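# Move wooden block from bench onto cart floor

## Task

Pick up the wooden block from the bench and put it down lying flat on the floor of the cart, at the end with the handle, next to the profiles. The drop flap must stay open, and anything already in its finished state must remain so at the end. Release the block, withdraw so neither hand holds anything or touches the cart, and finish with the robot upright and not tilted.

## Robot and tools

ROBOT. A Rainbow RB-Y1: a two-wheel differential base with two rear casters, a leg and torso that fold (squat, shift, pitch, yaw), a head with pan and tilt, and two 7-joint arms. Each arm ends in a parallel gripper with a wrist camera housing sticking out sideways, which can collide with things. The base is 0.58 m wide. It reaches 0.10 m in front of the drive axle and 0.57 m behind it, and sweeps a 0.58 m radius when spinning in place. It cannot move sideways.

FRAMES. All positions are in metres in the base frame: origin on the floor midway between the drive wheels, x forward, y left, z up. The chest, left_hand and right_hand readouts use this frame. A hand point sits between the finger pads, 0.03 m back from the tips. The fingers point along the hand's -z and close along its x. Printed hand positions can be somewhat off, especially at full reach or under load. base_odometry is the base pose relative to where the scene began. It is computed from wheel rotation only, so slipping and bumps corrupt it. Its heading is in rad, left positive, from -3.142 to 3.142.

move. Sends one action and returns state plus the requested images. An action is one of three kinds:
- "base" and/or "joints", optionally with "min_time_s" or "contact_limits";
- "target" alone or with "min_time_s";
- "contact_limits" alone.
A call with no action just reports.

The move arguments:
- base: a single velocity command {"x_m_s", "turn_rad_s", "for_s"}, not a position. x_m_s is forward speed in m/s: 0, or 0.005 to 1.5 in either sign. turn_rad_s is the leftward turn rate in rad/s: 0, or 0.02 to 1.509 in either sign. for_s is the duration, 0.1 to 5 s. An omitted speed counts as 0. Acceleration is 0.4 m/s² (turning 0.5 rad/s²), so distance is roughly speed × for_s. If |x_m_s| + 0.27|turn_rad_s| exceeds 1.5, both are scaled down together.
- joints: one object for the whole robot, keyed by joint name, giving absolute targets in rad (grippers: opening in m).
  - torso_squat_rad 0 to 1.2 (larger lowers the chest).
  - torso_shift_rad -0.3 to 0.6 (positive pushes the hips forward).
  - torso_pitch_rad -0.2 to 1.4 (positive leans forward).
  - torso_yaw_rad -1.5 to 1.5 (positive is left). Raise both arms outward by at least 0.2 rad first.
  - Shoulder pitch ±2.356 (negative swings the arm forward and up).
  - left_shoulder_roll_rad 0 to 3.141; right_shoulder_roll_rad -3.141 to 0. Either moves its arm outward.
  - Shoulder yaw ±2.094 (positive left on both arms).
  - Elbow -2.617 to 0.01 (0 is straight).
  - Forearm roll ±3.141; wrist pitch -1.57 to 1.919; hand roll ±2.705.
  - Gripper 0 to 0.1 m.
  - head_pan_rad ±0.523; head_tilt_rad -0.35 to 1.57 (positive looks down).
  Four torso combinations are also limited: squat+shift<=1.52; squat-shift+pitch<=1.57; shift+0.5pitch-0.4squat<=0.7; shift+0.3pitch-0.5squat<=0.39. Breaking one gives off_target.
- target: an absolute pose for one hand: {"side":"left"|"right", "x","y","z" in m in the base frame (-3 to 3), "quat_wxyz": [w,x,y,z] in the same convention the hand lines print}. It is turned into joint angles once, so the hand follows an arc. Long moves can bow by over 0.1 m, so chain short steps. It is refused if an earlier move is still running.
- min_time_s: 0.1 to 8 s, the shortest time each arm, head or torso motion may take.
- contact_limits: {"left_gripper_m"/"right_gripper_m": mA, 200 to 672.5}. It sets gripping current and persists until changed; every scene starts at 672.5.
- cameras: a list of "head_camera", "left_wrist_camera", "right_wrist_camera", or ["all"]; [] means none.
- blocking: true (default) waits until everything is still; false returns in about 0.5 s while motion continues.

OTHER TOOLS.
- wait(seconds 0 to 10, cameras): lets time pass and returns the state.
- stop(cameras): brakes every running motion.
- zoom_image(camera, region [x0,y0,x1,y1] in pixels, at most 504×504): enlarges part of the latest image. The head image is 896x504; the wrist images are 644x364.
- read_manual(section "licences"): licence text only.
- finished_scene(scene): ends the current scene; make no further calls in that reply.

RESULTS.
- Per-motion statuses: done, moving, off_target (resting away from its goal, maybe still pushing), stopped. Hand targets also report reached (within 10 mm and 2°), short (with the error), or refused (with the reason).
- Uncommanded stops: contact_stop (torso only), time_out, limit_stop_at_<name> (self-collision guard or built-in limit), torque_fault, limit_stop_at_motor_heat. A refusal or any uncommanded stop cancels the rest of that reply's move, wait and finished_scene calls.
- "joint command not followed" means the arm-collision check held the arm back; its gripper still acts.
- on_its_own lists actions the robot took by itself.
- lidar_m gives 12 distances in 30° sectors, counter-clockwise from straight ahead, taken in a plane 0.23 m above the floor; "-" means nothing seen.
- wheel_motors_off is 1 while the drive is cut; the wheels shut off for 2 s after stalling.
- motor_effort is wheel load in %. Readings above about 30 at rest suggest the base is pressing on something.
- Also reported: joint and external torques, wrist force/torque (offset, not zeroed), and motor temperatures. MOTOR HOT appears from 65 °C; the arm brakes at 80 °C.

CAUTIONS.
- To grip, command an opening at least 0.005 m smaller than the object's width. off_target or done then both mean the object is held.
- Never let the arms strike or squeeze each other; keep the shoulder rolls outward about 0.5 rad when both arms reach forward.
- Contact torque reaching a joint's limit (elbow 33.8 N m, wrist joints 23.5) freezes the robot for 10 s; a held load counts toward it.
- The base does not stop at obstacles. Drive slowly near the bench and cart, and watch that the upper body does not catch on edges.
- Heavy or far-forward loads, fast bending, or sudden stops while driving bowed forward can tip the robot.
- Set the block down gently rather than dropping it, do not release anything that is still moving, and do not knock the cart or bench hard.
- Stray objects may get brief random nudges.

Each tool is called as name(argument=value, ...) on one line, values as JSON.

## Session

move(joints={"head_pan_rad": -0.5, "head_tilt_rad": 0.65}, cameras=["head_camera"])

move(joints={"head_pan_rad": 0.5, "head_tilt_rad": 0.65}, cameras=["head_camera"])

move(joints={"head_pan_rad": 0.0, "head_tilt_rad": 0.8}, cameras=["all"])

Scene clock: 1.00 s.
Joint torques (N m): left_arm=[-1.56 -0.75 0.68 -0.48 -0.13 -0.55 -0.13] | right_arm=[-3.64 -0.59 -0.78 -1.41 0.04 -0.56 0]
External joint torques (N m): left_arm=[-0.18 -0.9 0.67 0.08 -0.14 -0.13 -0.12] | right_arm=[-0.04 0.53 -0.73 0.22 -0.02 0.03 -0.02]
Motor temperatures (°C): left_arm=[30 28 32 36 34 33 38] | right_arm=[34 30 32 30 35 36 34]
Wrist force (N): left_arm=[-0.1 1.3 -7.8] | right_arm=[-2.6 0.9 -4.7]
Wrist torque (N m): left_arm=[-0.30 0.15 0.11] | right_arm=[-0.08 -0.10 -0.10]
Wrist force, peak (N): left_arm=[0.1 1.6 -7.9] | right_arm=[-2.9 0.8 -5.4]
move: done
base_odometry: x=+0.000 y=+0.000 heading=+0.000
lidar_m: 0.74 1.04 1.57 4.56 1.51 1.06 1.01 1.09 1.44 3.61 1.10 0.79
base_status: not commanded
joint_positions: torso_squat_rad=+0.350 torso_shift_rad=+0.000 torso_pitch_rad=+0.000 torso_yaw_rad=+0.000 left_shoulder_pitch_rad=+0.037 left_shoulder_roll_rad=+0.004 left_shoulder_yaw_rad=-0.043 left_elbow_rad=-0.196 left_forearm_roll_rad=-0.014 left_wrist_pitch_rad=+0.002 left_hand_roll_rad=+0.027 left_gripper_m=+0.099 right_shoulder_pitch_rad=-0.040 right_shoulder_roll_rad=-0.021 right_shoulder_yaw_rad=-0.018 right_elbow_rad=-0.235 right_forearm_roll_rad=+0.049 right_wrist_pitch_rad=-0.014 right_hand_roll_rad=+0.035 right_gripper_m=+0.099 head_pan_rad=-0.500 head_tilt_rad=+0.650
joint_status: all done
wheel_motors_off: 0
motor_effort: left_wheel=+0(1) right_wheel=+0(2)
chest: x=-0.2280 y=+0.0001 z=+1.2475 quat_wxyz=(+1.000, +0.000, +0.000, +0.000)
left_hand: x=-0.1598 y=+0.2200 z=+0.5653 quat_wxyz=(+0.997, +0.000, -0.079, -0.009)
right_hand: x=-0.0823 y=-0.2360 z=+0.5770 quat_wxyz=(+0.989, -0.016, -0.142, +0.041)
head_camera: T_world_to_cam=[[-0.47888, -0.87732, -0.0315, -0.05393], [-0.4779, 0.29062, -0.82895, 1.15305], [0.7364, -0.38191, -0.55844, 0.90523]] pos_world=[-0.1414, -0.0367, 1.45963]

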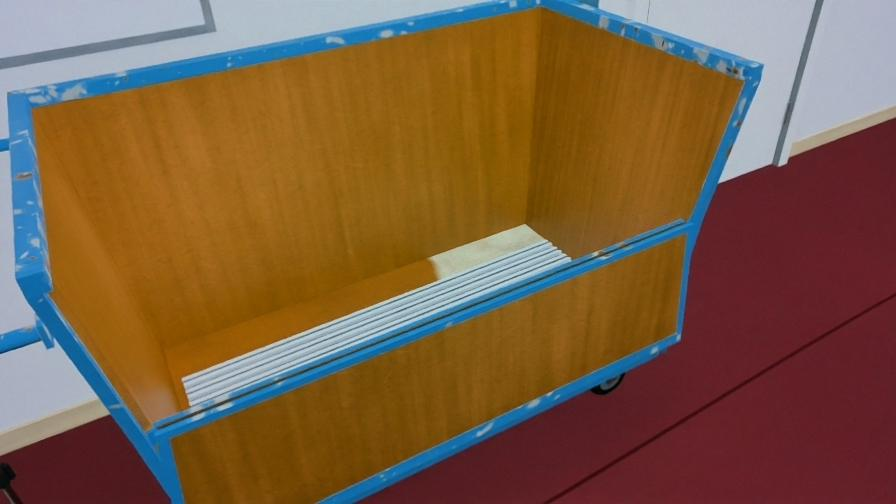

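Scene clock: 2.33 s.
Joint torques (N m): left_arm=[-1.48 -0.68 0.63 -0.47 -0.09 -0.53 0.07] | right_arm=[-3.64 -0.6 -0.55 -1.66 -0.1 -0.51 -0.14]
External joint torques (N m): left_arm=[-0.1 -0.83 0.62 0.09 -0.09 -0.1 0.08] | right_arm=[-0.05 0.52 -0.5 -0.03 -0.16 0.08 -0.15]
Wrist force (N): left_arm=[-0.5 1.0 -7.4] | right_arm=[-2.4 1.8 -4.5]
Wrist torque (N m): left_arm=[-0.22 0.12 0.12] | right_arm=[-0.18 -0.07 -0.11]
Wrist force, peak (N): left_arm=[-0.7 1.3 -8.3] | right_arm=[-2.9 1.1 -5.5]
move: done
base_odometry: x=+0.000 y=+0.000 heading=+0.000
lidar_m: 0.74 1.03 1.57 4.56 1.51 1.08 1.01 1.08 1.44 3.62 1.09 0.78
base_status: not commanded
joint_positions: torso_squat_rad=+0.350 torso_shift_rad=+0.000 torso_pitch_rad=+0.000 torso_yaw_rad=+0.000 left_shoulder_pitch_rad=+0.037 left_shoulder_roll_rad=+0.004 left_shoulder_yaw_rad=-0.043 left_elbow_rad=-0.196 left_forearm_roll_rad=-0.014 left_wrist_pitch_rad=+0.002 left_hand_roll_rad=+0.027 left_gripper_m=+0.099 right_shoulder_pitch_rad=-0.040 right_shoulder_roll_rad=-0.021 right_shoulder_yaw_rad=-0.018 right_elbow_rad=-0.235 right_forearm_roll_rad=+0.049 right_wrist_pitch_rad=-0.014 right_hand_roll_rad=+0.035 right_gripper_m=+0.099 head_pan_rad=+0.500 head_tilt_rad=+0.650
joint_status: all done
wheel_motors_off: 0
motor_effort: left_wheel=+0(1) right_wheel=-1(2)
chest: x=-0.2280 y=+0.0001 z=+1.2475 quat_wxyz=(+1.000, +0.000, +0.000, +0.000)
left_hand: x=-0.1598 y=+0.2200 z=+0.5653 quat_wxyz=(+0.997, +0.000, -0.079, -0.009)
right_hand: x=-0.0823 y=-0.2360 z=+0.5770 quat_wxyz=(+0.989, -0.016, -0.142, +0.041)
head_camera: T_world_to_cam=[[0.47942, -0.87702, -0.03149, 0.14348], [-0.50284, -0.24511, -0.8289, 1.14793], [0.71924, 0.41323, -0.55851, 0.90168]] pos_world=[-0.1401, 0.0346, 1.45963]

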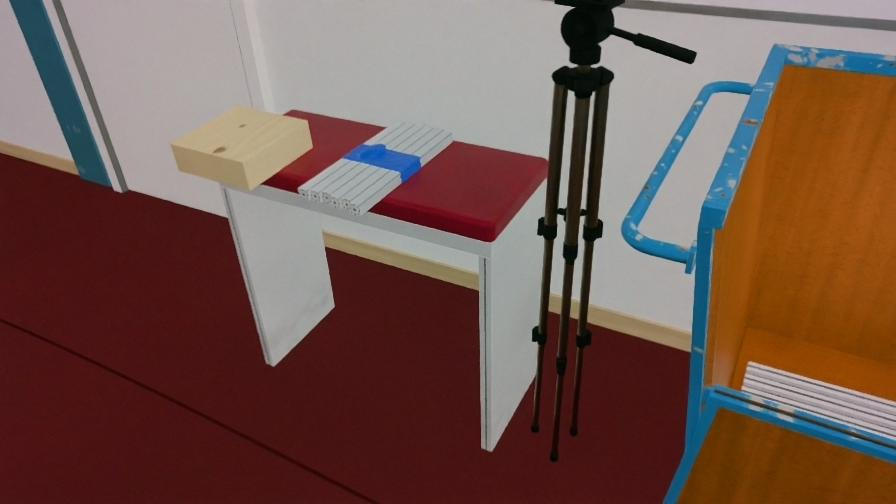

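Scene clock: 3.33 s.
Joint torques (N m): left_arm=[-1.53 -0.75 0.94 -0.51 -0.1 -0.71 -0.07] | right_arm=[-3.47 -0.67 -1.01 -1.39 -0.07 -0.58 -0.02]
External joint torques (N m): left_arm=[-0.15 -0.9 0.93 0.05 -0.11 -0.29 -0.06] | right_arm=[0.13 0.45 -0.97 0.24 -0.13 0.01 -0.03]
Wrist force (N): left_arm=[0.3 1.8 -7.2] | right_arm=[-2.6 1.6 -4.7]
Wrist torque (N m): left_arm=[-0.37 0.20 0.09] | right_arm=[-0.17 -0.11 -0.09]
Wrist force, peak (N): left_arm=[0.2 1.8 -8.1] | right_arm=[-2.5 1.7 -5.1]
move: done
base_odometry: x=+0.000 y=+0.000 heading=+0.000
lidar_m: 0.74 1.03 1.55 4.56 1.52 1.07 1.02 1.07 1.45 3.62 1.09 0.79
base_status: not commanded
joint_positions: torso_squat_rad=+0.350 torso_shift_rad=+0.000 torso_pitch_rad=+0.000 torso_yaw_rad=+0.000 left_shoulder_pitch_rad=+0.037 left_shoulder_roll_rad=+0.004 left_shoulder_yaw_rad=-0.043 left_elbow_rad=-0.196 left_forearm_roll_rad=-0.014 left_wrist_pitch_rad=+0.002 left_hand_roll_rad=+0.027 left_gripper_m=+0.099 right_shoulder_pitch_rad=-0.040 right_shoulder_roll_rad=-0.021 right_shoulder_yaw_rad=-0.018 right_elbow_rad=-0.235 right_forearm_roll_rad=+0.049 right_wrist_pitch_rad=-0.014 right_hand_roll_rad=+0.035 right_gripper_m=+0.099 head_pan_rad=+0.000 head_tilt_rad=+0.800
joint_status: all done
wheel_motors_off: 0
motor_effort: left_wheel=+0(1) right_wheel=+0(2)
chest: x=-0.2280 y=+0.0001 z=+1.2475 quat_wxyz=(+1.000, +0.000, +0.000, +0.000)
left_hand: x=-0.1598 y=+0.2200 z=+0.5653 quat_wxyz=(+0.997, +0.000, -0.079, -0.009)
right_hand: x=-0.0823 y=-0.2360 z=+0.5770 quat_wxyz=(+0.989, -0.016, -0.142, +0.041)
pictures: head_camera, left_wrist_camera, right_wrist_camera
head_camera: T_world_to_cam=[[-0.00444, -0.9995, -0.03118, 0.04343], [-0.67634, 0.02596, -0.73613, 0.97786], [0.73657, 0.01782, -0.67612, 1.07557]] pos_world=[-0.13067, -0.00115, 1.44841]
left_wrist_camera: T_world_to_cam=[[0.98872, 0.00956, 0.14944, 0.07083], [-0.06055, -0.88722, 0.45736, -0.04391], [0.13696, -0.46125, -0.87664, 0.69141]] pos_world=[-0.16739, 0.27927, 0.61562]
right_wrist_camera: T_world_to_cam=[[-0.94589, -0.11441, -0.30364, 0.06911], [-0.24509, 0.86517, 0.43751, -0.04141], [0.21265, 0.48826, -0.84639, 0.69334]] pos_world=[-0.09221, -0.2948, 0.62594]

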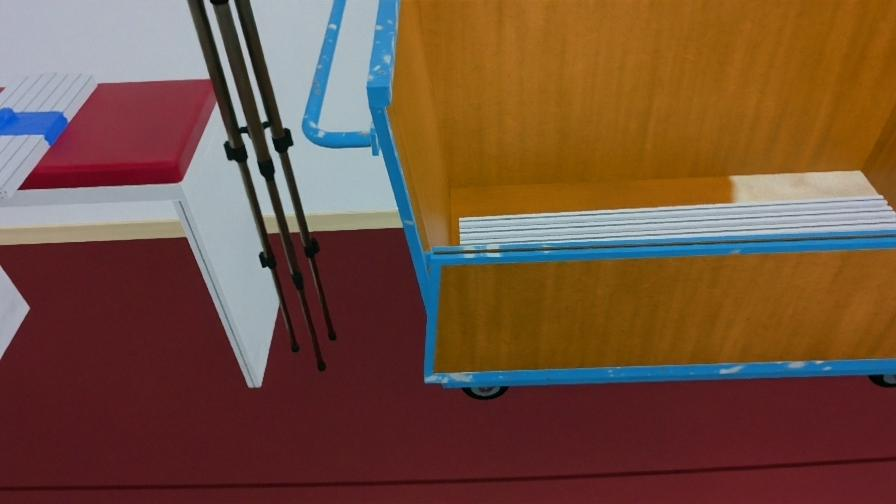

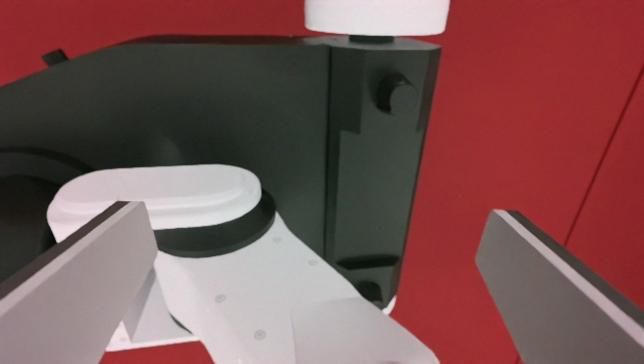

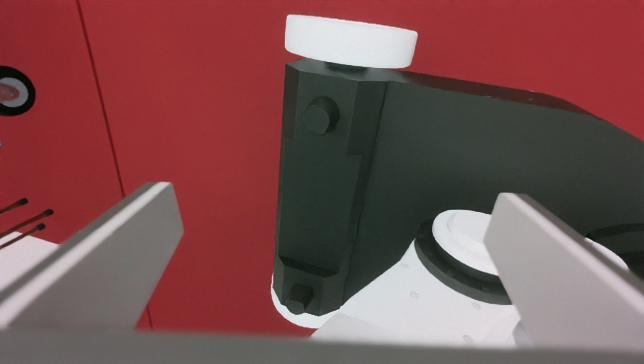

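move(joints={"head_tilt_rad": 0.95, "torso_squat_rad": 0.0, "head_pan_rad": -0.1, "torso_pitch_rad": 0.2}, base={"x_m_s": 0.35, "for_s": 0.9}, cameras=["head_camera"])

move(joints={"head_tilt_rad": 0.35, "head_pan_rad": 0.52}, cameras=["head_camera"])

Scene clock: 41.03 s.
Joint torques (N m): left_arm=[4.07 -0.72 0.61 1.68 -0.15 -0.18 -0.03] | right_arm=[2.6 -0.22 -0.3 0.91 0.01 -0.22 -0.01]
External joint torques (N m): left_arm=[-0.02 -0.94 0.59 0.07 -0.15 -0.15 -0.03] | right_arm=[0.76 0.8 -0.17 0.49 -0.01 0.01 -0.02]
Wrist force (N): left_arm=[1.1 1.3 -7.8] | right_arm=[-1.6 1.1 -5.0]
Wrist torque (N m): left_arm=[-0.26 0.18 0.07] | right_arm=[-0.11 -0.05 -0.08]
Wrist force, peak (N): left_arm=[0.2 1.5 -8.5] | right_arm=[-2.9 1.0 -5.3]
move: done
base_odometry: x=+0.315 y=+0.000 heading=+0.000
lidar_m: 0.42 0.76 0.81 4.29 1.98 1.41 1.34 1.40 1.88 4.71 0.63 0.45
base_status: done (sent for 0.9 of 0.9 s)
joint_positions: torso_squat_rad=+0.000 torso_shift_rad=+0.000 torso_pitch_rad=+0.200 torso_yaw_rad=+0.000 left_shoulder_pitch_rad=+0.037 left_shoulder_roll_rad=+0.004 left_shoulder_yaw_rad=-0.043 left_elbow_rad=-0.196 left_forearm_roll_rad=-0.014 left_wrist_pitch_rad=+0.002 left_hand_roll_rad=+0.027 left_gripper_m=+0.099 right_shoulder_pitch_rad=-0.040 right_shoulder_roll_rad=-0.021 right_shoulder_yaw_rad=-0.018 right_elbow_rad=-0.235 right_forearm_roll_rad=+0.049 right_wrist_pitch_rad=-0.014 right_hand_roll_rad=+0.035 right_gripper_m=+0.099 head_pan_rad=-0.100 head_tilt_rad=+0.950
joint_status: all done
wheel_motors_off: 0
motor_effort: left_wheel=-1(24) right_wheel=-1(57)
chest: x=-0.1664 y=+0.0001 z=+1.2837 quat_wxyz=(+0.995, +0.000, +0.100, +0.000)
left_hand: x=-0.2351 y=+0.2200 z=+0.6016 quat_wxyz=(+1.000, -0.001, +0.021, -0.009)
right_hand: x=-0.1569 y=-0.2360 z=+0.5977 quat_wxyz=(+0.998, -0.012, -0.043, +0.042)
head_camera: T_world_to_cam=[[-0.11262, -0.99361, -0.00792, -0.00101], [-0.88147, 0.10358, -0.46075, 0.63879], [0.45862, -0.04491, -0.8875, 1.30274]] pos_world=[-0.03451, -0.00866, 1.45048]

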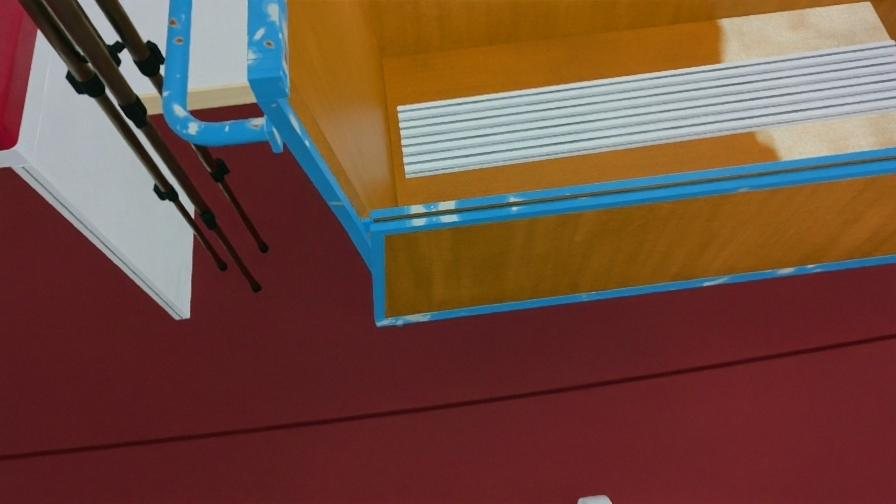

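Scene clock: 42.10 s.
Joint torques (N m): left_arm=[3.83 -0.43 0.7 1.6 -0.13 -0.19 -0.04] | right_arm=[2.13 -0.68 -0.59 1.08 -0.19 -0.12 0.02]
External joint torques (N m): left_arm=[-0.26 -0.65 0.68 0 -0.13 -0.16 -0.04] | right_arm=[0.29 0.34 -0.46 0.66 -0.2 0.11 0.01]
Wrist force (N): left_arm=[0.6 1.8 -7.5] | right_arm=[-1.6 0.8 -5.1]
Wrist torque (N m): left_arm=[-0.30 0.14 0.07] | right_arm=[-0.06 -0.07 -0.11]
Wrist force, peak (N): left_arm=[1.1 1.5 -8.2] | right_arm=[-1.7 1.0 -5.6]
move: done
base_odometry: x=+0.315 y=+0.000 heading=+0.000
lidar_m: 0.43 0.75 0.83 4.28 1.98 1.40 1.34 1.40 1.89 4.70 0.64 0.45
base_status: not commanded
joint_positions: torso_squat_rad=+0.000 torso_shift_rad=+0.000 torso_pitch_rad=+0.200 torso_yaw_rad=+0.000 left_shoulder_pitch_rad=+0.037 left_shoulder_roll_rad=+0.004 left_shoulder_yaw_rad=-0.043 left_elbow_rad=-0.196 left_forearm_roll_rad=-0.014 left_wrist_pitch_rad=+0.002 left_hand_roll_rad=+0.027 left_gripper_m=+0.099 right_shoulder_pitch_rad=-0.040 right_shoulder_roll_rad=-0.021 right_shoulder_yaw_rad=-0.018 right_elbow_rad=-0.235 right_forearm_roll_rad=+0.049 right_wrist_pitch_rad=-0.014 right_hand_roll_rad=+0.035 right_gripper_m=+0.099 head_pan_rad=+0.520 head_tilt_rad=+0.350
joint_status: all done
wheel_motors_off: 0
motor_effort: left_wheel=+0(1) right_wheel=-1(3)
chest: x=-0.1664 y=+0.0001 z=+1.2837 quat_wxyz=(+0.995, +0.000, +0.100, +0.000)
left_hand: x=-0.2351 y=+0.2200 z=+0.6016 quat_wxyz=(+1.000, -0.001, +0.021, -0.009)
right_hand: x=-0.1569 y=-0.2360 z=+0.5977 quat_wxyz=(+0.998, -0.012, -0.043, +0.042)
head_camera: T_world_to_cam=[[0.48885, -0.86266, -0.12981, 0.24204], [-0.44871, -0.12104, -0.88544, 1.31092], [0.74812, 0.49109, -0.44625, 0.68211]] pos_world=[-0.0404, 0.03249, 1.49655]

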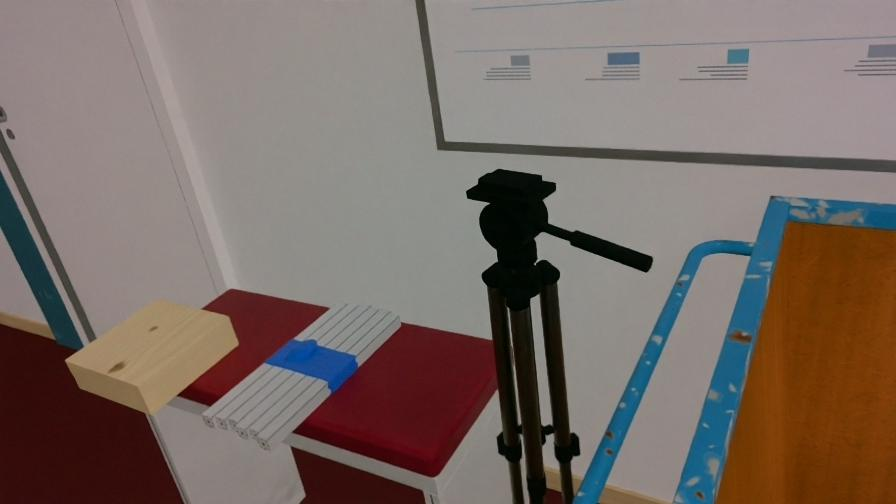

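move(base={"x_m_s": -0.3, "for_s": 0.9}, joints={"torso_squat_rad": 0.5, "torso_pitch_rad": 0.0, "head_pan_rad": 0.0})

move(base={"turn_rad_s": 0.8, "for_s": 1.9635})

move(base={"x_m_s": 0.5, "for_s": 2.7})

move(base={"turn_rad_s": -0.8, "for_s": 1.9635}, joints={"head_tilt_rad": 0.7, "torso_squat_rad": 0.8, "torso_pitch_rad": 0.3}, cameras=["head_camera"])

Scene clock: 64.30 s.
Joint torques (N m): left_arm=[-2.01 -0.7 0.39 -0.47 0.04 -0.68 0] | right_arm=[-3.82 -0.61 -0.39 -1.47 -0.13 -0.5 -0.08]
External joint torques (N m): left_arm=[-0.63 -0.85 0.38 0.08 0.04 -0.26 0] | right_arm=[-0.22 0.5 -0.35 0.16 -0.19 0.1 -0.09]
Wrist force (N): left_arm=[0.2 1.1 -7.6] | right_arm=[-3.1 1.0 -5.2]
Wrist torque (N m): left_arm=[-0.27 0.17 0.09] | right_arm=[-0.07 -0.16 -0.11]
Wrist force, peak (N): left_arm=[1.3 1.4 -8.6] | right_arm=[-2.2 0.9 -5.8]
move: done
base_odometry: x=+0.045 y=+0.000 heading=+0.000
lidar_m: 0.70 0.98 1.53 4.76 1.57 1.12 1.07 1.13 1.51 3.81 1.04 0.74
base_status: done (sent for 0.9 of 0.9 s)
joint_positions: torso_squat_rad=+0.500 torso_shift_rad=+0.000 torso_pitch_rad=+0.000 torso_yaw_rad=+0.000 left_shoulder_pitch_rad=+0.037 left_shoulder_roll_rad=+0.004 left_shoulder_yaw_rad=-0.043 left_elbow_rad=-0.196 left_forearm_roll_rad=-0.014 left_wrist_pitch_rad=+0.002 left_hand_roll_rad=+0.027 left_gripper_m=+0.099 right_shoulder_pitch_rad=-0.040 right_shoulder_roll_rad=-0.021 right_shoulder_yaw_rad=-0.018 right_elbow_rad=-0.235 right_forearm_roll_rad=+0.049 right_wrist_pitch_rad=-0.014 right_hand_roll_rad=+0.035 right_gripper_m=+0.099 head_pan_rad=+0.000 head_tilt_rad=+0.350
joint_status: all done
wheel_motors_off: 0
motor_effort: left_wheel=-3(23) right_wheel=-4(24)
chest: x=-0.2281 y=+0.0001 z=+1.2042 quat_wxyz=(+1.000, +0.000, +0.000, +0.000)
left_hand: x=-0.1598 y=+0.2200 z=+0.5220 quat_wxyz=(+0.997, +0.000, -0.079, -0.009)
right_hand: x=-0.0823 y=-0.2360 z=+0.5338 quat_wxyz=(+0.989, -0.016, -0.142, +0.041)
pictures: none

Scene clock: 68.20 s.
Joint torques (N m): left_arm=[-2.14 -0.61 0.62 -0.46 -0.03 -0.7 0.05] | right_arm=[-3.44 -0.28 -0.8 -1.56 -0.08 -0.55 0]
External joint torques (N m): left_arm=[-0.76 -0.77 0.61 0.1 -0.03 -0.27 0.06] | right_arm=[0.16 0.83 -0.76 0.08 -0.14 0.05 -0.01]
Wrist force (N): left_arm=[-0.4 2.0 -7.6] | right_arm=[-3.1 1.1 -5.3]
Wrist torque (N m): left_arm=[-0.37 0.09 0.09] | right_arm=[-0.09 -0.17 -0.10]
Wrist force, peak (N): left_arm=[-0.1 1.4 -8.4] | right_arm=[-3.0 1.3 -5.5]
move: done
base_odometry: x=+0.045 y=+0.000 heading=+1.573
lidar_m: 4.55 1.55 1.12 1.06 1.11 1.50 3.94 1.03 0.75 0.71 1.00 1.54
base_status: done (sent for 1.97 of 1.97 s)
joint_positions: torso_squat_rad=+0.500 torso_shift_rad=+0.000 torso_pitch_rad=+0.000 torso_yaw_rad=+0.000 left_shoulder_pitch_rad=+0.037 left_shoulder_roll_rad=+0.004 left_shoulder_yaw_rad=-0.043 left_elbow_rad=-0.196 left_forearm_roll_rad=-0.014 left_wrist_pitch_rad=+0.002 left_hand_roll_rad=+0.027 left_gripper_m=+0.099 right_shoulder_pitch_rad=-0.040 right_shoulder_roll_rad=-0.021 right_shoulder_yaw_rad=-0.018 right_elbow_rad=-0.235 right_forearm_roll_rad=+0.049 right_wrist_pitch_rad=-0.014 right_hand_roll_rad=+0.035 right_gripper_m=+0.099 head_pan_rad=+0.000 head_tilt_rad=+0.350
joint_status: not commanded
wheel_motors_off: 0
motor_effort: left_wheel=+5(48) right_wheel=+18(44)
chest: x=-0.2281 y=+0.0001 z=+1.2042 quat_wxyz=(+1.000, +0.000, +0.000, +0.000)
left_hand: x=-0.1598 y=+0.2200 z=+0.5220 quat_wxyz=(+0.997, +0.000, -0.079, -0.009)
right_hand: x=-0.0823 y=-0.2360 z=+0.5338 quat_wxyz=(+0.989, -0.016, -0.142, +0.041)
pictures: none

Scene clock: 72.27 s.
Joint torques (N m): left_arm=[-0.93 -0.81 0.54 -0.39 -0.01 -0.63 -0.08] | right_arm=[-2.8 -0.57 -0.54 -1.08 -0.07 -0.56 -0.01]
External joint torques (N m): left_arm=[0.44 -0.96 0.53 0.17 -0.02 -0.21 -0.07] | right_arm=[0.8 0.55 -0.5 0.55 -0.13 0.04 -0.02]
Wrist force (N): left_arm=[-0.4 1.4 -7.9] | right_arm=[-2.8 0.9 -5.2]
Wrist torque (N m): left_arm=[-0.34 0.13 0.09] | right_arm=[-0.07 -0.13 -0.11]
Wrist force, peak (N): left_arm=[1.0 1.4 -8.5] | right_arm=[-2.6 1.7 -5.8]
move: done
base_odometry: x=+0.041 y=+1.350 heading=+1.574
lidar_m: 4.25 1.58 1.16 1.09 1.14 1.52 4.06 1.34 1.17 0.86 1.46 2.00
base_status: done (sent for 2.7 of 2.7 s)
joint_positions: torso_squat_rad=+0.500 torso_shift_rad=+0.000 torso_pitch_rad=+0.000 torso_yaw_rad=+0.000 left_shoulder_pitch_rad=+0.037 left_shoulder_roll_rad=+0.004 left_shoulder_yaw_rad=-0.043 left_elbow_rad=-0.196 left_forearm_roll_rad=-0.014 left_wrist_pitch_rad=+0.002 left_hand_roll_rad=+0.027 left_gripper_m=+0.099 right_shoulder_pitch_rad=-0.040 right_shoulder_roll_rad=-0.021 right_shoulder_yaw_rad=-0.018 right_elbow_rad=-0.235 right_forearm_roll_rad=+0.049 right_wrist_pitch_rad=-0.014 right_hand_roll_rad=+0.035 right_gripper_m=+0.099 head_pan_rad=+0.000 head_tilt_rad=+0.350
joint_status: not commanded
wheel_motors_off: 0
motor_effort: left_wheel=+17(53) right_wheel=-16(52)
chest: x=-0.2279 y=+0.0001 z=+1.2042 quat_wxyz=(+1.000, +0.000, +0.000, +0.000)
left_hand: x=-0.1597 y=+0.2200 z=+0.5220 quat_wxyz=(+0.997, +0.000, -0.079, -0.009)
right_hand: x=-0.0822 y=-0.2360 z=+0.5338 quat_wxyz=(+0.989, -0.016, -0.142, +0.041)
pictures: none

Scene clock: 76.27 s.
Joint torques (N m): left_arm=[5.63 -0.5 0.74 2.86 -0.12 -0.08 0.04] | right_arm=[5.12 -0.61 -0.67 2.11 -0.18 0.07 0.09]
External joint torques (N m): left_arm=[-1.15 -0.75 0.71 0.2 -0.12 -0.25 0.03] | right_arm=[0.58 0.36 -0.49 0.67 -0.17 0.1 0.09]
Wrist force (N): left_arm=[1.4 1.9 -7.9] | right_arm=[-0.9 1.3 -5.5]
Wrist torque (N m): left_arm=[-0.33 0.19 0.05] | right_arm=[-0.13 -0.01 -0.10]
Wrist force, peak (N): left_arm=[1.5 0.8 -8.6] | right_arm=[-2.5 1.2 -5.5]
move: done
base_odometry: x=+0.041 y=+1.350 heading=+0.002
lidar_m: 0.84 1.46 1.99 4.24 1.62 1.15 1.10 1.14 1.55 3.90 1.31 1.15
base_status: done (sent for 1.97 of 1.97 s)
joint_positions: torso_squat_rad=+0.800 torso_shift_rad=+0.000 torso_pitch_rad=+0.300 torso_yaw_rad=+0.000 left_shoulder_pitch_rad=+0.037 left_shoulder_roll_rad=+0.004 left_shoulder_yaw_rad=-0.043 left_elbow_rad=-0.196 left_forearm_roll_rad=-0.014 left_wrist_pitch_rad=+0.002 left_hand_roll_rad=+0.027 left_gripper_m=+0.099 right_shoulder_pitch_rad=-0.040 right_shoulder_roll_rad=-0.021 right_shoulder_yaw_rad=-0.018 right_elbow_rad=-0.235 right_forearm_roll_rad=+0.049 right_wrist_pitch_rad=-0.014 right_hand_roll_rad=+0.035 right_gripper_m=+0.099 head_pan_rad=+0.000 head_tilt_rad=+0.700
joint_status: all done
wheel_motors_off: 0
motor_effort: left_wheel=+21(49) right_wheel=+1(49)
chest: x=-0.1366 y=+0.0001 z=+1.0638 quat_wxyz=(+0.989, +0.000, +0.149, +0.000)
left_hand: x=-0.2730 y=+0.2200 z=+0.3919 quat_wxyz=(+0.997, -0.002, +0.071, -0.009)
right_hand: x=-0.1954 y=-0.2360 z=+0.3802 quat_wxyz=(+0.999, -0.010, +0.007, +0.043)
head_camera: T_world_to_cam=[[-0.01062, -0.9995, -0.02973, 0.03563], [-0.80908, 0.02606, -0.58712, 0.73893], [0.5876, 0.01782, -0.80895, 0.9883]] pos_world=[0.01751, -0.00125, 1.23438]

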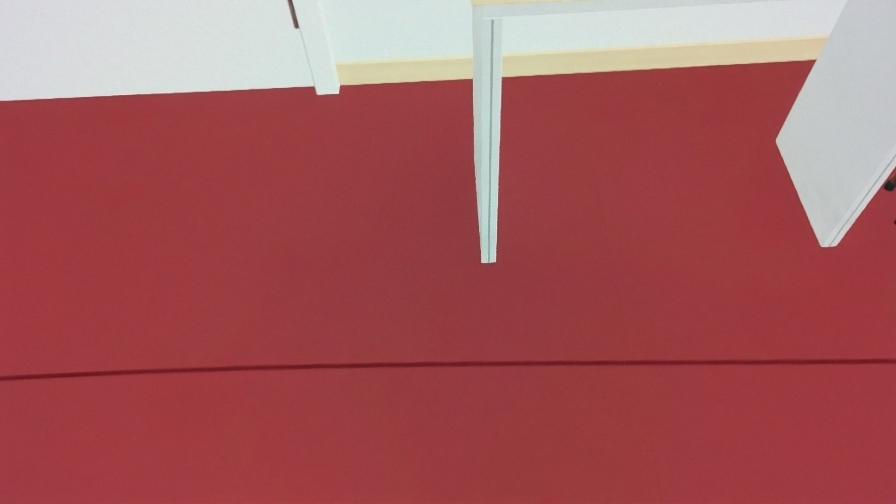

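move(joints={"head_tilt_rad": 0.35, "head_pan_rad": -0.2, "right_shoulder_roll_rad": -0.3, "right_elbow_rad": -1.6}, base={"x_m_s": 0.2, "for_s": 1.0})

move(target={"side": "right", "x": 0.38, "y": -0.16, "z": 0.775, "quat_wxyz": [0.7071, 0, -0.7071, 0]}, cameras=["head_camera", "right_wrist_camera"])

Scene clock: 80.60 s.
Joint torques (N m): left_arm=[6.56 -0.82 0.54 2.68 0.02 -0.08 -0.01] | right_arm=[-4.71 -6.12 -3.66 -9.38 0.15 -1.66 0]
External joint torques (N m): left_arm=[-0.22 -1.07 0.51 0.02 0.02 -0.25 -0.01] | right_arm=[0.99 -0.11 -0.15 -0.14 -0.05 0.12 -0.04]
Wrist force (N): left_arm=[1.9 0.8 -7.2] | right_arm=[-6.8 3.3 0.0]
Wrist torque (N m): left_arm=[-0.26 0.22 0.04] | right_arm=[-0.28 -0.39 -0.15]
Wrist force, peak (N): left_arm=[2.1 2.4 -8.6] | right_arm=[-5.9 2.4 -5.1]
move: done
base_odometry: x=+0.241 y=+1.350 heading=+0.001
lidar_m: 0.64 1.26 1.73 4.25 1.91 1.36 1.29 1.36 1.80 2.12 1.02 1.07
base_status: done (sent for 1 of 1 s)
joint_positions: torso_squat_rad=+0.800 torso_shift_rad=+0.000 torso_pitch_rad=+0.300 torso_yaw_rad=+0.000 left_shoulder_pitch_rad=+0.037 left_shoulder_roll_rad=+0.004 left_shoulder_yaw_rad=-0.043 left_elbow_rad=-0.196 left_forearm_roll_rad=-0.014 left_wrist_pitch_rad=+0.002 left_hand_roll_rad=+0.027 left_gripper_m=+0.099 right_shoulder_pitch_rad=-0.040 right_shoulder_roll_rad=-0.300 right_shoulder_yaw_rad=-0.018 right_elbow_rad=-1.600 right_forearm_roll_rad=+0.049 right_wrist_pitch_rad=-0.014 right_hand_roll_rad=+0.035 right_gripper_m=+0.099 head_pan_rad=-0.200 head_tilt_rad=+0.350
joint_status: all done
wheel_motors_off: 0
motor_effort: left_wheel=-6(47) right_wheel=+10(44)
chest: x=-0.1365 y=+0.0001 z=+1.0638 quat_wxyz=(+0.989, +0.000, +0.149, +0.000)
left_hand: x=-0.2730 y=+0.2200 z=+0.3919 quat_wxyz=(+0.997, -0.002, +0.071, -0.009)
right_hand: x=+0.3177 y=-0.3072 z=+0.7410 quat_wxyz=(+0.764, -0.116, -0.616, +0.152)
pictures: none

Scene clock: 81.73 s.
Joint torques (N m): left_arm=[6.46 -0.6 0.81 2.8 -0.1 -0.03 -0.02] | right_arm=[-9.25 -0.28 -0.81 -9.62 0.89 -1.38 -0.37]
External joint torques (N m): left_arm=[-0.32 -0.86 0.79 0.13 -0.09 -0.2 -0.02] | right_arm=[1 -0.87 -1 -0.01 0.32 0.14 -0.42]
Wrist force (N): left_arm=[2.5 1.3 -8.2] | right_arm=[-7.3 0.7 0.8]
Wrist torque (N m): left_arm=[-0.31 0.31 0.06] | right_arm=[-0.16 -0.42 -0.21]
Wrist force, peak (N): left_arm=[2.5 1.3 -8.2] | right_arm=[-7.8 2.4 0.0]
move: done
base_odometry: x=+0.241 y=+1.350 heading=+0.001
lidar_m: 0.64 1.26 1.72 4.25 1.92 1.37 1.29 1.35 1.81 2.11 1.01 1.07
base_status: not commanded
joint_positions: torso_squat_rad=+0.800 torso_shift_rad=+0.000 torso_pitch_rad=+0.300 torso_yaw_rad=+0.000 left_shoulder_pitch_rad=+0.037 left_shoulder_roll_rad=+0.004 left_shoulder_yaw_rad=-0.043 left_elbow_rad=-0.196 left_forearm_roll_rad=-0.014 left_wrist_pitch_rad=+0.002 left_hand_roll_rad=+0.027 left_gripper_m=+0.099 right_shoulder_pitch_rad=-0.301 right_shoulder_roll_rad=+0.000 right_shoulder_yaw_rad=+0.093 right_elbow_rad=-1.349 right_forearm_roll_rad=-0.666 right_wrist_pitch_rad=-0.307 right_hand_roll_rad=+0.661 right_gripper_m=+0.099 head_pan_rad=-0.200 head_tilt_rad=+0.350
joint_status: all done
wheel_motors_off: 0
motor_effort: left_wheel=-8(9) right_wheel=+9(12)
chest: x=-0.1365 y=+0.0001 z=+1.0638 quat_wxyz=(+0.989, +0.000, +0.149, +0.000)
left_hand: x=-0.2730 y=+0.2200 z=+0.3919 quat_wxyz=(+0.997, -0.002, +0.071, -0.009)
right_hand: x=+0.3800 y=-0.1598 z=+0.7749 quat_wxyz=(+0.706, +0.003, -0.709, +0.002)
right_hand_status: reached (checked arc that bows 4 mm and turns the hand up to 25 deg, planned for 0.8 s): 0 mm and 0.5 deg off.
head_camera: T_world_to_cam=[[-0.18953, -0.9815, 0.02719, -0.04548], [-0.54845, 0.08285, -0.83207, 1.05947], [0.81442, -0.17261, -0.554, 0.68266]] pos_world=[0.01647, -0.01458, 1.26099]
right_wrist_camera: T_world_to_cam=[[0.03077, -0.02783, -0.99914, 0.75687], [-0.51267, 0.85767, -0.03968, 0.38977], [0.85804, 0.51345, 0.01212, -0.18118]] pos_world=[0.33199, -0.22021, 0.77387]

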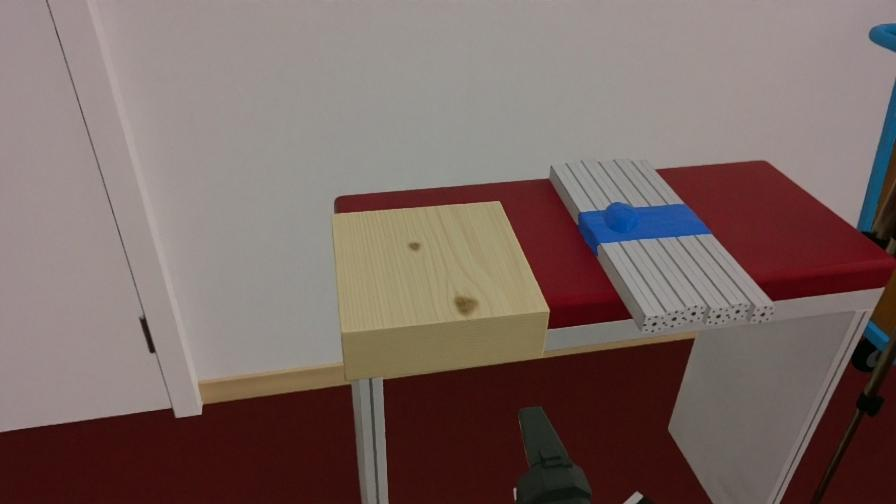

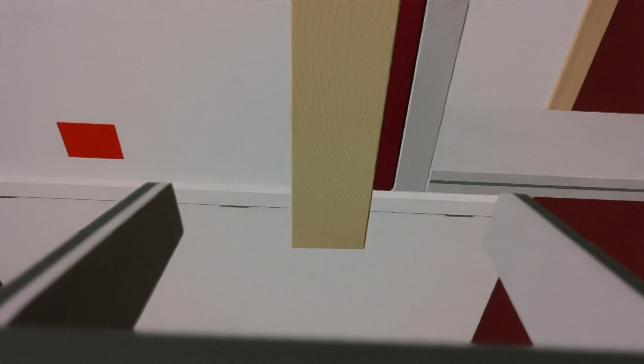

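move(target={"side": "right", "x": 0.38, "y": -0.13, "z": 0.771, "quat_wxyz": [0.7071, 0, -0.7071, 0]})

move(base={"x_m_s": 0.1, "for_s": 1.85}, cameras=["head_camera", "right_wrist_camera"])

Scene clock: 89.03 s.
Joint torques (N m): left_arm=[6.16 -0.48 0.7 2.67 -0.03 -0.01 0.05] | right_arm=[-11.81 1.44 -0.78 -9.89 0.9 -1.33 -0.25]
External joint torques (N m): left_arm=[-0.62 -0.73 0.68 0 -0.02 -0.18 0.04] | right_arm=[-1.15 -0.04 -0.93 -0.43 0.15 -0.04 -0.3]
Wrist force (N): left_arm=[1.6 0.4 -7.4] | right_arm=[-7.3 0.7 0.9]
Wrist torque (N m): left_arm=[-0.15 0.22 0.09] | right_arm=[-0.14 -0.42 -0.20]
Wrist force, peak (N): left_arm=[2.6 0.5 -8.4] | right_arm=[-8.1 0.4 1.4]
move: done
base_odometry: x=+0.241 y=+1.350 heading=+0.001
lidar_m: 0.64 1.26 1.73 4.25 1.90 1.37 1.29 1.35 1.82 2.12 1.01 1.07
base_status: not commanded
joint_positions: torso_squat_rad=+0.800 torso_shift_rad=+0.000 torso_pitch_rad=+0.300 torso_yaw_rad=+0.000 left_shoulder_pitch_rad=+0.037 left_shoulder_roll_rad=+0.004 left_shoulder_yaw_rad=-0.043 left_elbow_rad=-0.196 left_forearm_roll_rad=-0.014 left_wrist_pitch_rad=+0.002 left_hand_roll_rad=+0.027 left_gripper_m=+0.099 right_shoulder_pitch_rad=-0.338 right_shoulder_roll_rad=+0.000 right_shoulder_yaw_rad=+0.192 right_elbow_rad=-1.288 right_forearm_roll_rad=-0.854 right_wrist_pitch_rad=-0.399 right_hand_roll_rad=+0.827 right_gripper_m=+0.099 head_pan_rad=-0.200 head_tilt_rad=+0.350
joint_status: all done
wheel_motors_off: 0
motor_effort: left_wheel=-9(9) right_wheel=+9(10)
chest: x=-0.1365 y=+0.0001 z=+1.0638 quat_wxyz=(+0.989, +0.000, +0.149, +0.000)
left_hand: x=-0.2730 y=+0.2200 z=+0.3919 quat_wxyz=(+0.997, -0.002, +0.071, -0.009)
right_hand: x=+0.3798 y=-0.1302 z=+0.7703 quat_wxyz=(+0.705, +0.003, -0.709, +0.003)
right_hand_status: reached (checked arc that bows 2 mm and turns the hand up to 0 deg, planned for 0.4 s): 1 mm and 0.6 deg off.
pictures: none

Scene clock: 91.50 s.
Joint torques (N m): left_arm=[6.21 -0.63 0.65 2.7 -0.13 -0.05 -0.05] | right_arm=[-11.06 1.47 -0.39 -9.78 0.97 -1.26 -0.33]
External joint torques (N m): left_arm=[-0.58 -0.89 0.62 0.03 -0.12 -0.22 -0.06] | right_arm=[-0.4 -0.01 -0.54 -0.32 0.22 0.04 -0.38]
Wrist force (N): left_arm=[1.5 0.4 -7.4] | right_arm=[-7.3 0.5 0.9]
Wrist torque (N m): left_arm=[-0.20 0.20 0.07] | right_arm=[-0.13 -0.39 -0.26]
Wrist force, peak (N): left_arm=[2.1 1.6 -8.4] | right_arm=[-7.8 1.4 1.2]
move: done
base_odometry: x=+0.428 y=+1.350 heading=+0.000
lidar_m: 0.47 1.09 1.46 3.77 2.18 1.55 1.47 1.55 2.06 1.36 0.90 1.06
base_status: done (sent for 1.87 of 1.87 s)
joint_positions: torso_squat_rad=+0.800 torso_shift_rad=+0.000 torso_pitch_rad=+0.300 torso_yaw_rad=+0.000 left_shoulder_pitch_rad=+0.037 left_shoulder_roll_rad=+0.004 left_shoulder_yaw_rad=-0.043 left_elbow_rad=-0.196 left_forearm_roll_rad=-0.014 left_wrist_pitch_rad=+0.002 left_hand_roll_rad=+0.027 left_gripper_m=+0.099 right_shoulder_pitch_rad=-0.338 right_shoulder_roll_rad=+0.000 right_shoulder_yaw_rad=+0.192 right_elbow_rad=-1.288 right_forearm_roll_rad=-0.854 right_wrist_pitch_rad=-0.399 right_hand_roll_rad=+0.827 right_gripper_m=+0.099 head_pan_rad=-0.200 head_tilt_rad=+0.350
joint_status: not commanded
wheel_motors_off: 0
motor_effort: left_wheel=-11(26) right_wheel=+11(32)
chest: x=-0.1365 y=+0.0001 z=+1.0638 quat_wxyz=(+0.989, +0.000, +0.149, +0.000)
left_hand: x=-0.2730 y=+0.2200 z=+0.3919 quat_wxyz=(+0.997, -0.002, +0.071, -0.009)
right_hand: x=+0.3799 y=-0.1302 z=+0.7704 quat_wxyz=(+0.705, +0.003, -0.709, +0.003)
head_camera: T_world_to_cam=[[-0.18961, -0.98148, 0.02725, -0.04555], [-0.54844, 0.08285, -0.83208, 1.05947], [0.81441, -0.17271, -0.55399, 0.68265]] pos_world=[0.01647, -0.01458, 1.26099]
right_wrist_camera: T_world_to_cam=[[0.03195, -0.02792, -0.9991, 0.75266], [-0.51411, 0.85677, -0.04039, 0.36505], [0.85713, 0.51494, 0.01302, -0.19643]] pos_world=[0.332, -0.1906, 0.76928]

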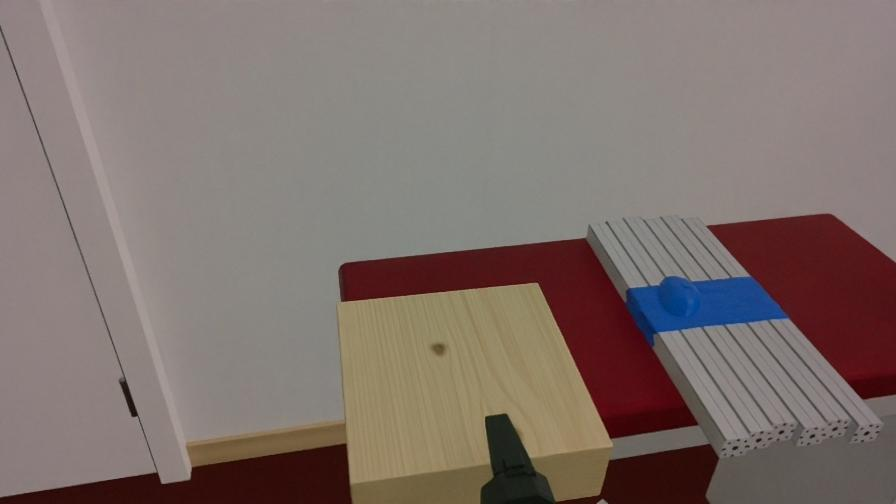

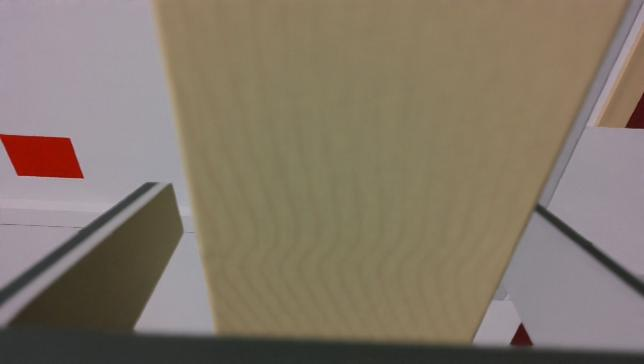

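move(joints={"right_gripper_m": 0.03}, cameras=["head_camera"])

move(joints={"torso_squat_rad": 0.65}, cameras=["head_camera", "right_wrist_camera"])

Scene clock: 94.40 s.
Joint torques (N m): left_arm=[6.22 -0.5 0.55 2.6 -0.11 -0.02 -0.02] | right_arm=[-11.36 1.86 -0.16 -11.28 0.83 -1.75 -0.12]
External joint torques (N m): left_arm=[-0.56 -0.75 0.53 -0.07 -0.1 -0.2 -0.03] | right_arm=[-0.7 0.38 -0.32 -1.82 0.08 -0.45 -0.17]
Wrist force (N): left_arm=[2.0 1.4 -7.5] | right_arm=[-11.9 0.8 -0.2]
Wrist torque (N m): left_arm=[-0.32 0.26 0.07] | right_arm=[-0.13 -0.62 -0.39]
Wrist force, peak (N): left_arm=[1.6 2.0 -8.3] | right_arm=[-12.4 0.2 -0.4]
move: off_target
base_odometry: x=+0.428 y=+1.350 heading=+0.000
lidar_m: 0.45 1.10 1.47 3.77 2.19 1.56 1.47 1.54 2.07 1.36 0.90 1.06
base_status: not commanded
joint_positions: torso_squat_rad=+0.800 torso_shift_rad=+0.000 torso_pitch_rad=+0.300 torso_yaw_rad=+0.000 left_shoulder_pitch_rad=+0.037 left_shoulder_roll_rad=+0.004 left_shoulder_yaw_rad=-0.043 left_elbow_rad=-0.196 left_forearm_roll_rad=-0.014 left_wrist_pitch_rad=+0.002 left_hand_roll_rad=+0.027 left_gripper_m=+0.099 right_shoulder_pitch_rad=-0.338 right_shoulder_roll_rad=+0.000 right_shoulder_yaw_rad=+0.192 right_elbow_rad=-1.288 right_forearm_roll_rad=-0.854 right_wrist_pitch_rad=-0.399 right_hand_roll_rad=+0.827 right_gripper_m=+0.074 head_pan_rad=-0.200 head_tilt_rad=+0.350
joint_status: right_gripper_m off_target (ended at +0.074, target +0.030)
wheel_motors_off: 0
motor_effort: left_wheel=-10(11) right_wheel=+10(13)
chest: x=-0.1365 y=+0.0001 z=+1.0638 quat_wxyz=(+0.989, +0.000, +0.149, +0.000)
left_hand: x=-0.2730 y=+0.2200 z=+0.3919 quat_wxyz=(+0.997, -0.002, +0.071, -0.009)
right_hand: x=+0.3798 y=-0.1302 z=+0.7701 quat_wxyz=(+0.705, +0.003, -0.709, +0.003)
head_camera: T_world_to_cam=[[-0.18961, -0.98148, 0.02725, -0.04555], [-0.54844, 0.08285, -0.83208, 1.05947], [0.81441, -0.17271, -0.55399, 0.68265]] pos_world=[0.01647, -0.01458, 1.26099]

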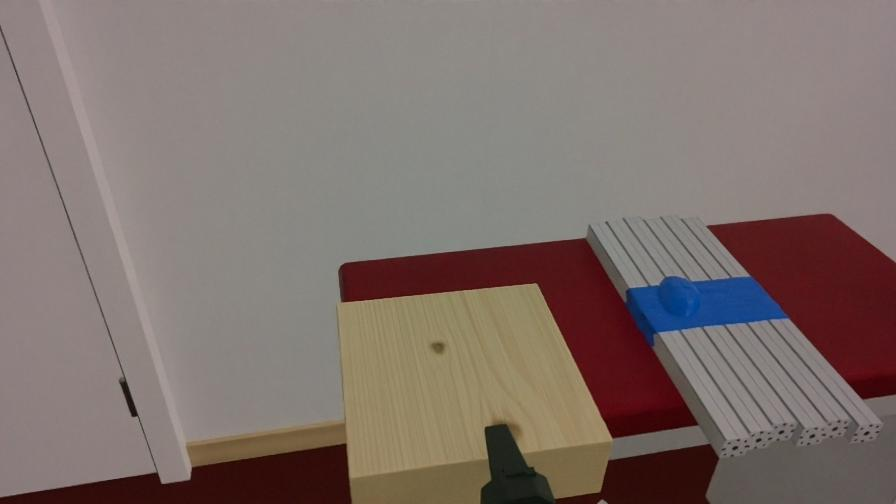

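Scene clock: 95.70 s.
Joint torques (N m): left_arm=[6.22 -0.74 0.96 2.67 0 0.03 0.06] | right_arm=[-22.13 1.82 -0.32 -23.13 2.06 -6.71 -0.16]
External joint torques (N m): left_arm=[-0.59 -0.99 0.93 0 0 -0.15 0.05] | right_arm=[-11.55 0.33 -0.48 -13.69 1.31 -5.41 -0.21]
Wrist force (N): left_arm=[2.1 1.1 -8.0] | right_arm=[-29.3 1.0 0.4]
Wrist torque (N m): left_arm=[-0.24 0.30 0.10] | right_arm=[-0.04 2.14 0.13]
Wrist force, peak (N): left_arm=[2.8 1.6 -8.4] | right_arm=[-30.8 1.7 -0.4]
move: done
base_odometry: x=+0.428 y=+1.350 heading=+0.000
lidar_m: 0.45 1.09 1.46 3.77 2.19 1.56 1.48 1.55 2.06 1.35 0.91 1.07
base_status: not commanded
joint_positions: torso_squat_rad=+0.650 torso_shift_rad=+0.000 torso_pitch_rad=+0.301 torso_yaw_rad=+0.000 left_shoulder_pitch_rad=+0.037 left_shoulder_roll_rad=+0.004 left_shoulder_yaw_rad=-0.043 left_elbow_rad=-0.196 left_forearm_roll_rad=-0.014 left_wrist_pitch_rad=+0.002 left_hand_roll_rad=+0.027 left_gripper_m=+0.099 right_shoulder_pitch_rad=-0.336 right_shoulder_roll_rad=+0.000 right_shoulder_yaw_rad=+0.192 right_elbow_rad=-1.285 right_forearm_roll_rad=-0.854 right_wrist_pitch_rad=-0.398 right_hand_roll_rad=+0.827 right_gripper_m=+0.074 head_pan_rad=-0.200 head_tilt_rad=+0.350
joint_status: all done
wheel_motors_off: 0
motor_effort: left_wheel=-9(11) right_wheel=+10(12)
chest: x=-0.1360 y=+0.0001 z=+1.1333 quat_wxyz=(+0.989, +0.000, +0.150, +0.000)
left_hand: x=-0.2732 y=+0.2200 z=+0.4615 quat_wxyz=(+0.997, -0.002, +0.071, -0.009)
right_hand: x=+0.3789 y=-0.1306 z=+0.8363 quat_wxyz=(+0.708, +0.003, -0.706, +0.003)
head_camera: T_world_to_cam=[[-0.1895, -0.9815, 0.0274, -0.0475], [-0.54929, 0.08284, -0.83152, 1.11688], [0.81386, -0.17262, -0.55483, 0.72165]] pos_world=[0.01717, -0.01458, 1.33039]
right_wrist_camera: T_world_to_cam=[[0.02417, -0.0289, -0.99929, 0.82154], [-0.51437, 0.85676, -0.03722, 0.36499], [0.85723, 0.5149, 0.00584, -0.19026]] pos_world=[0.33098, -0.191, 0.83565]

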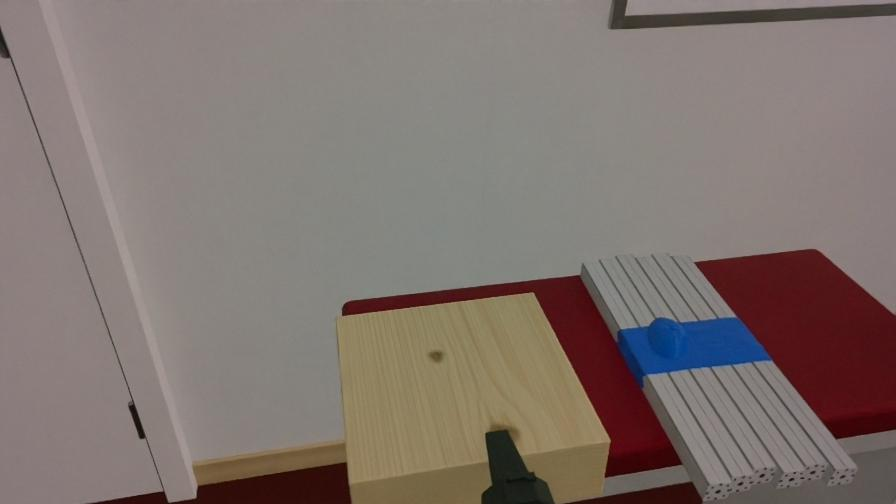

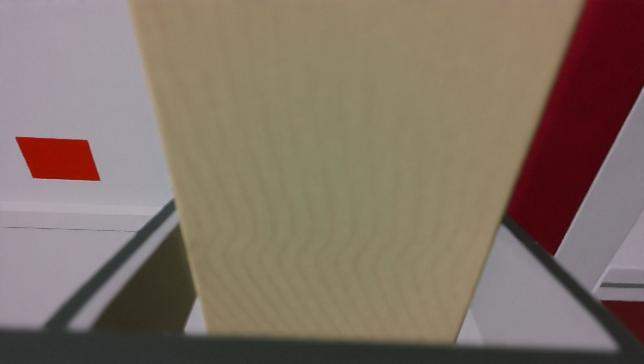

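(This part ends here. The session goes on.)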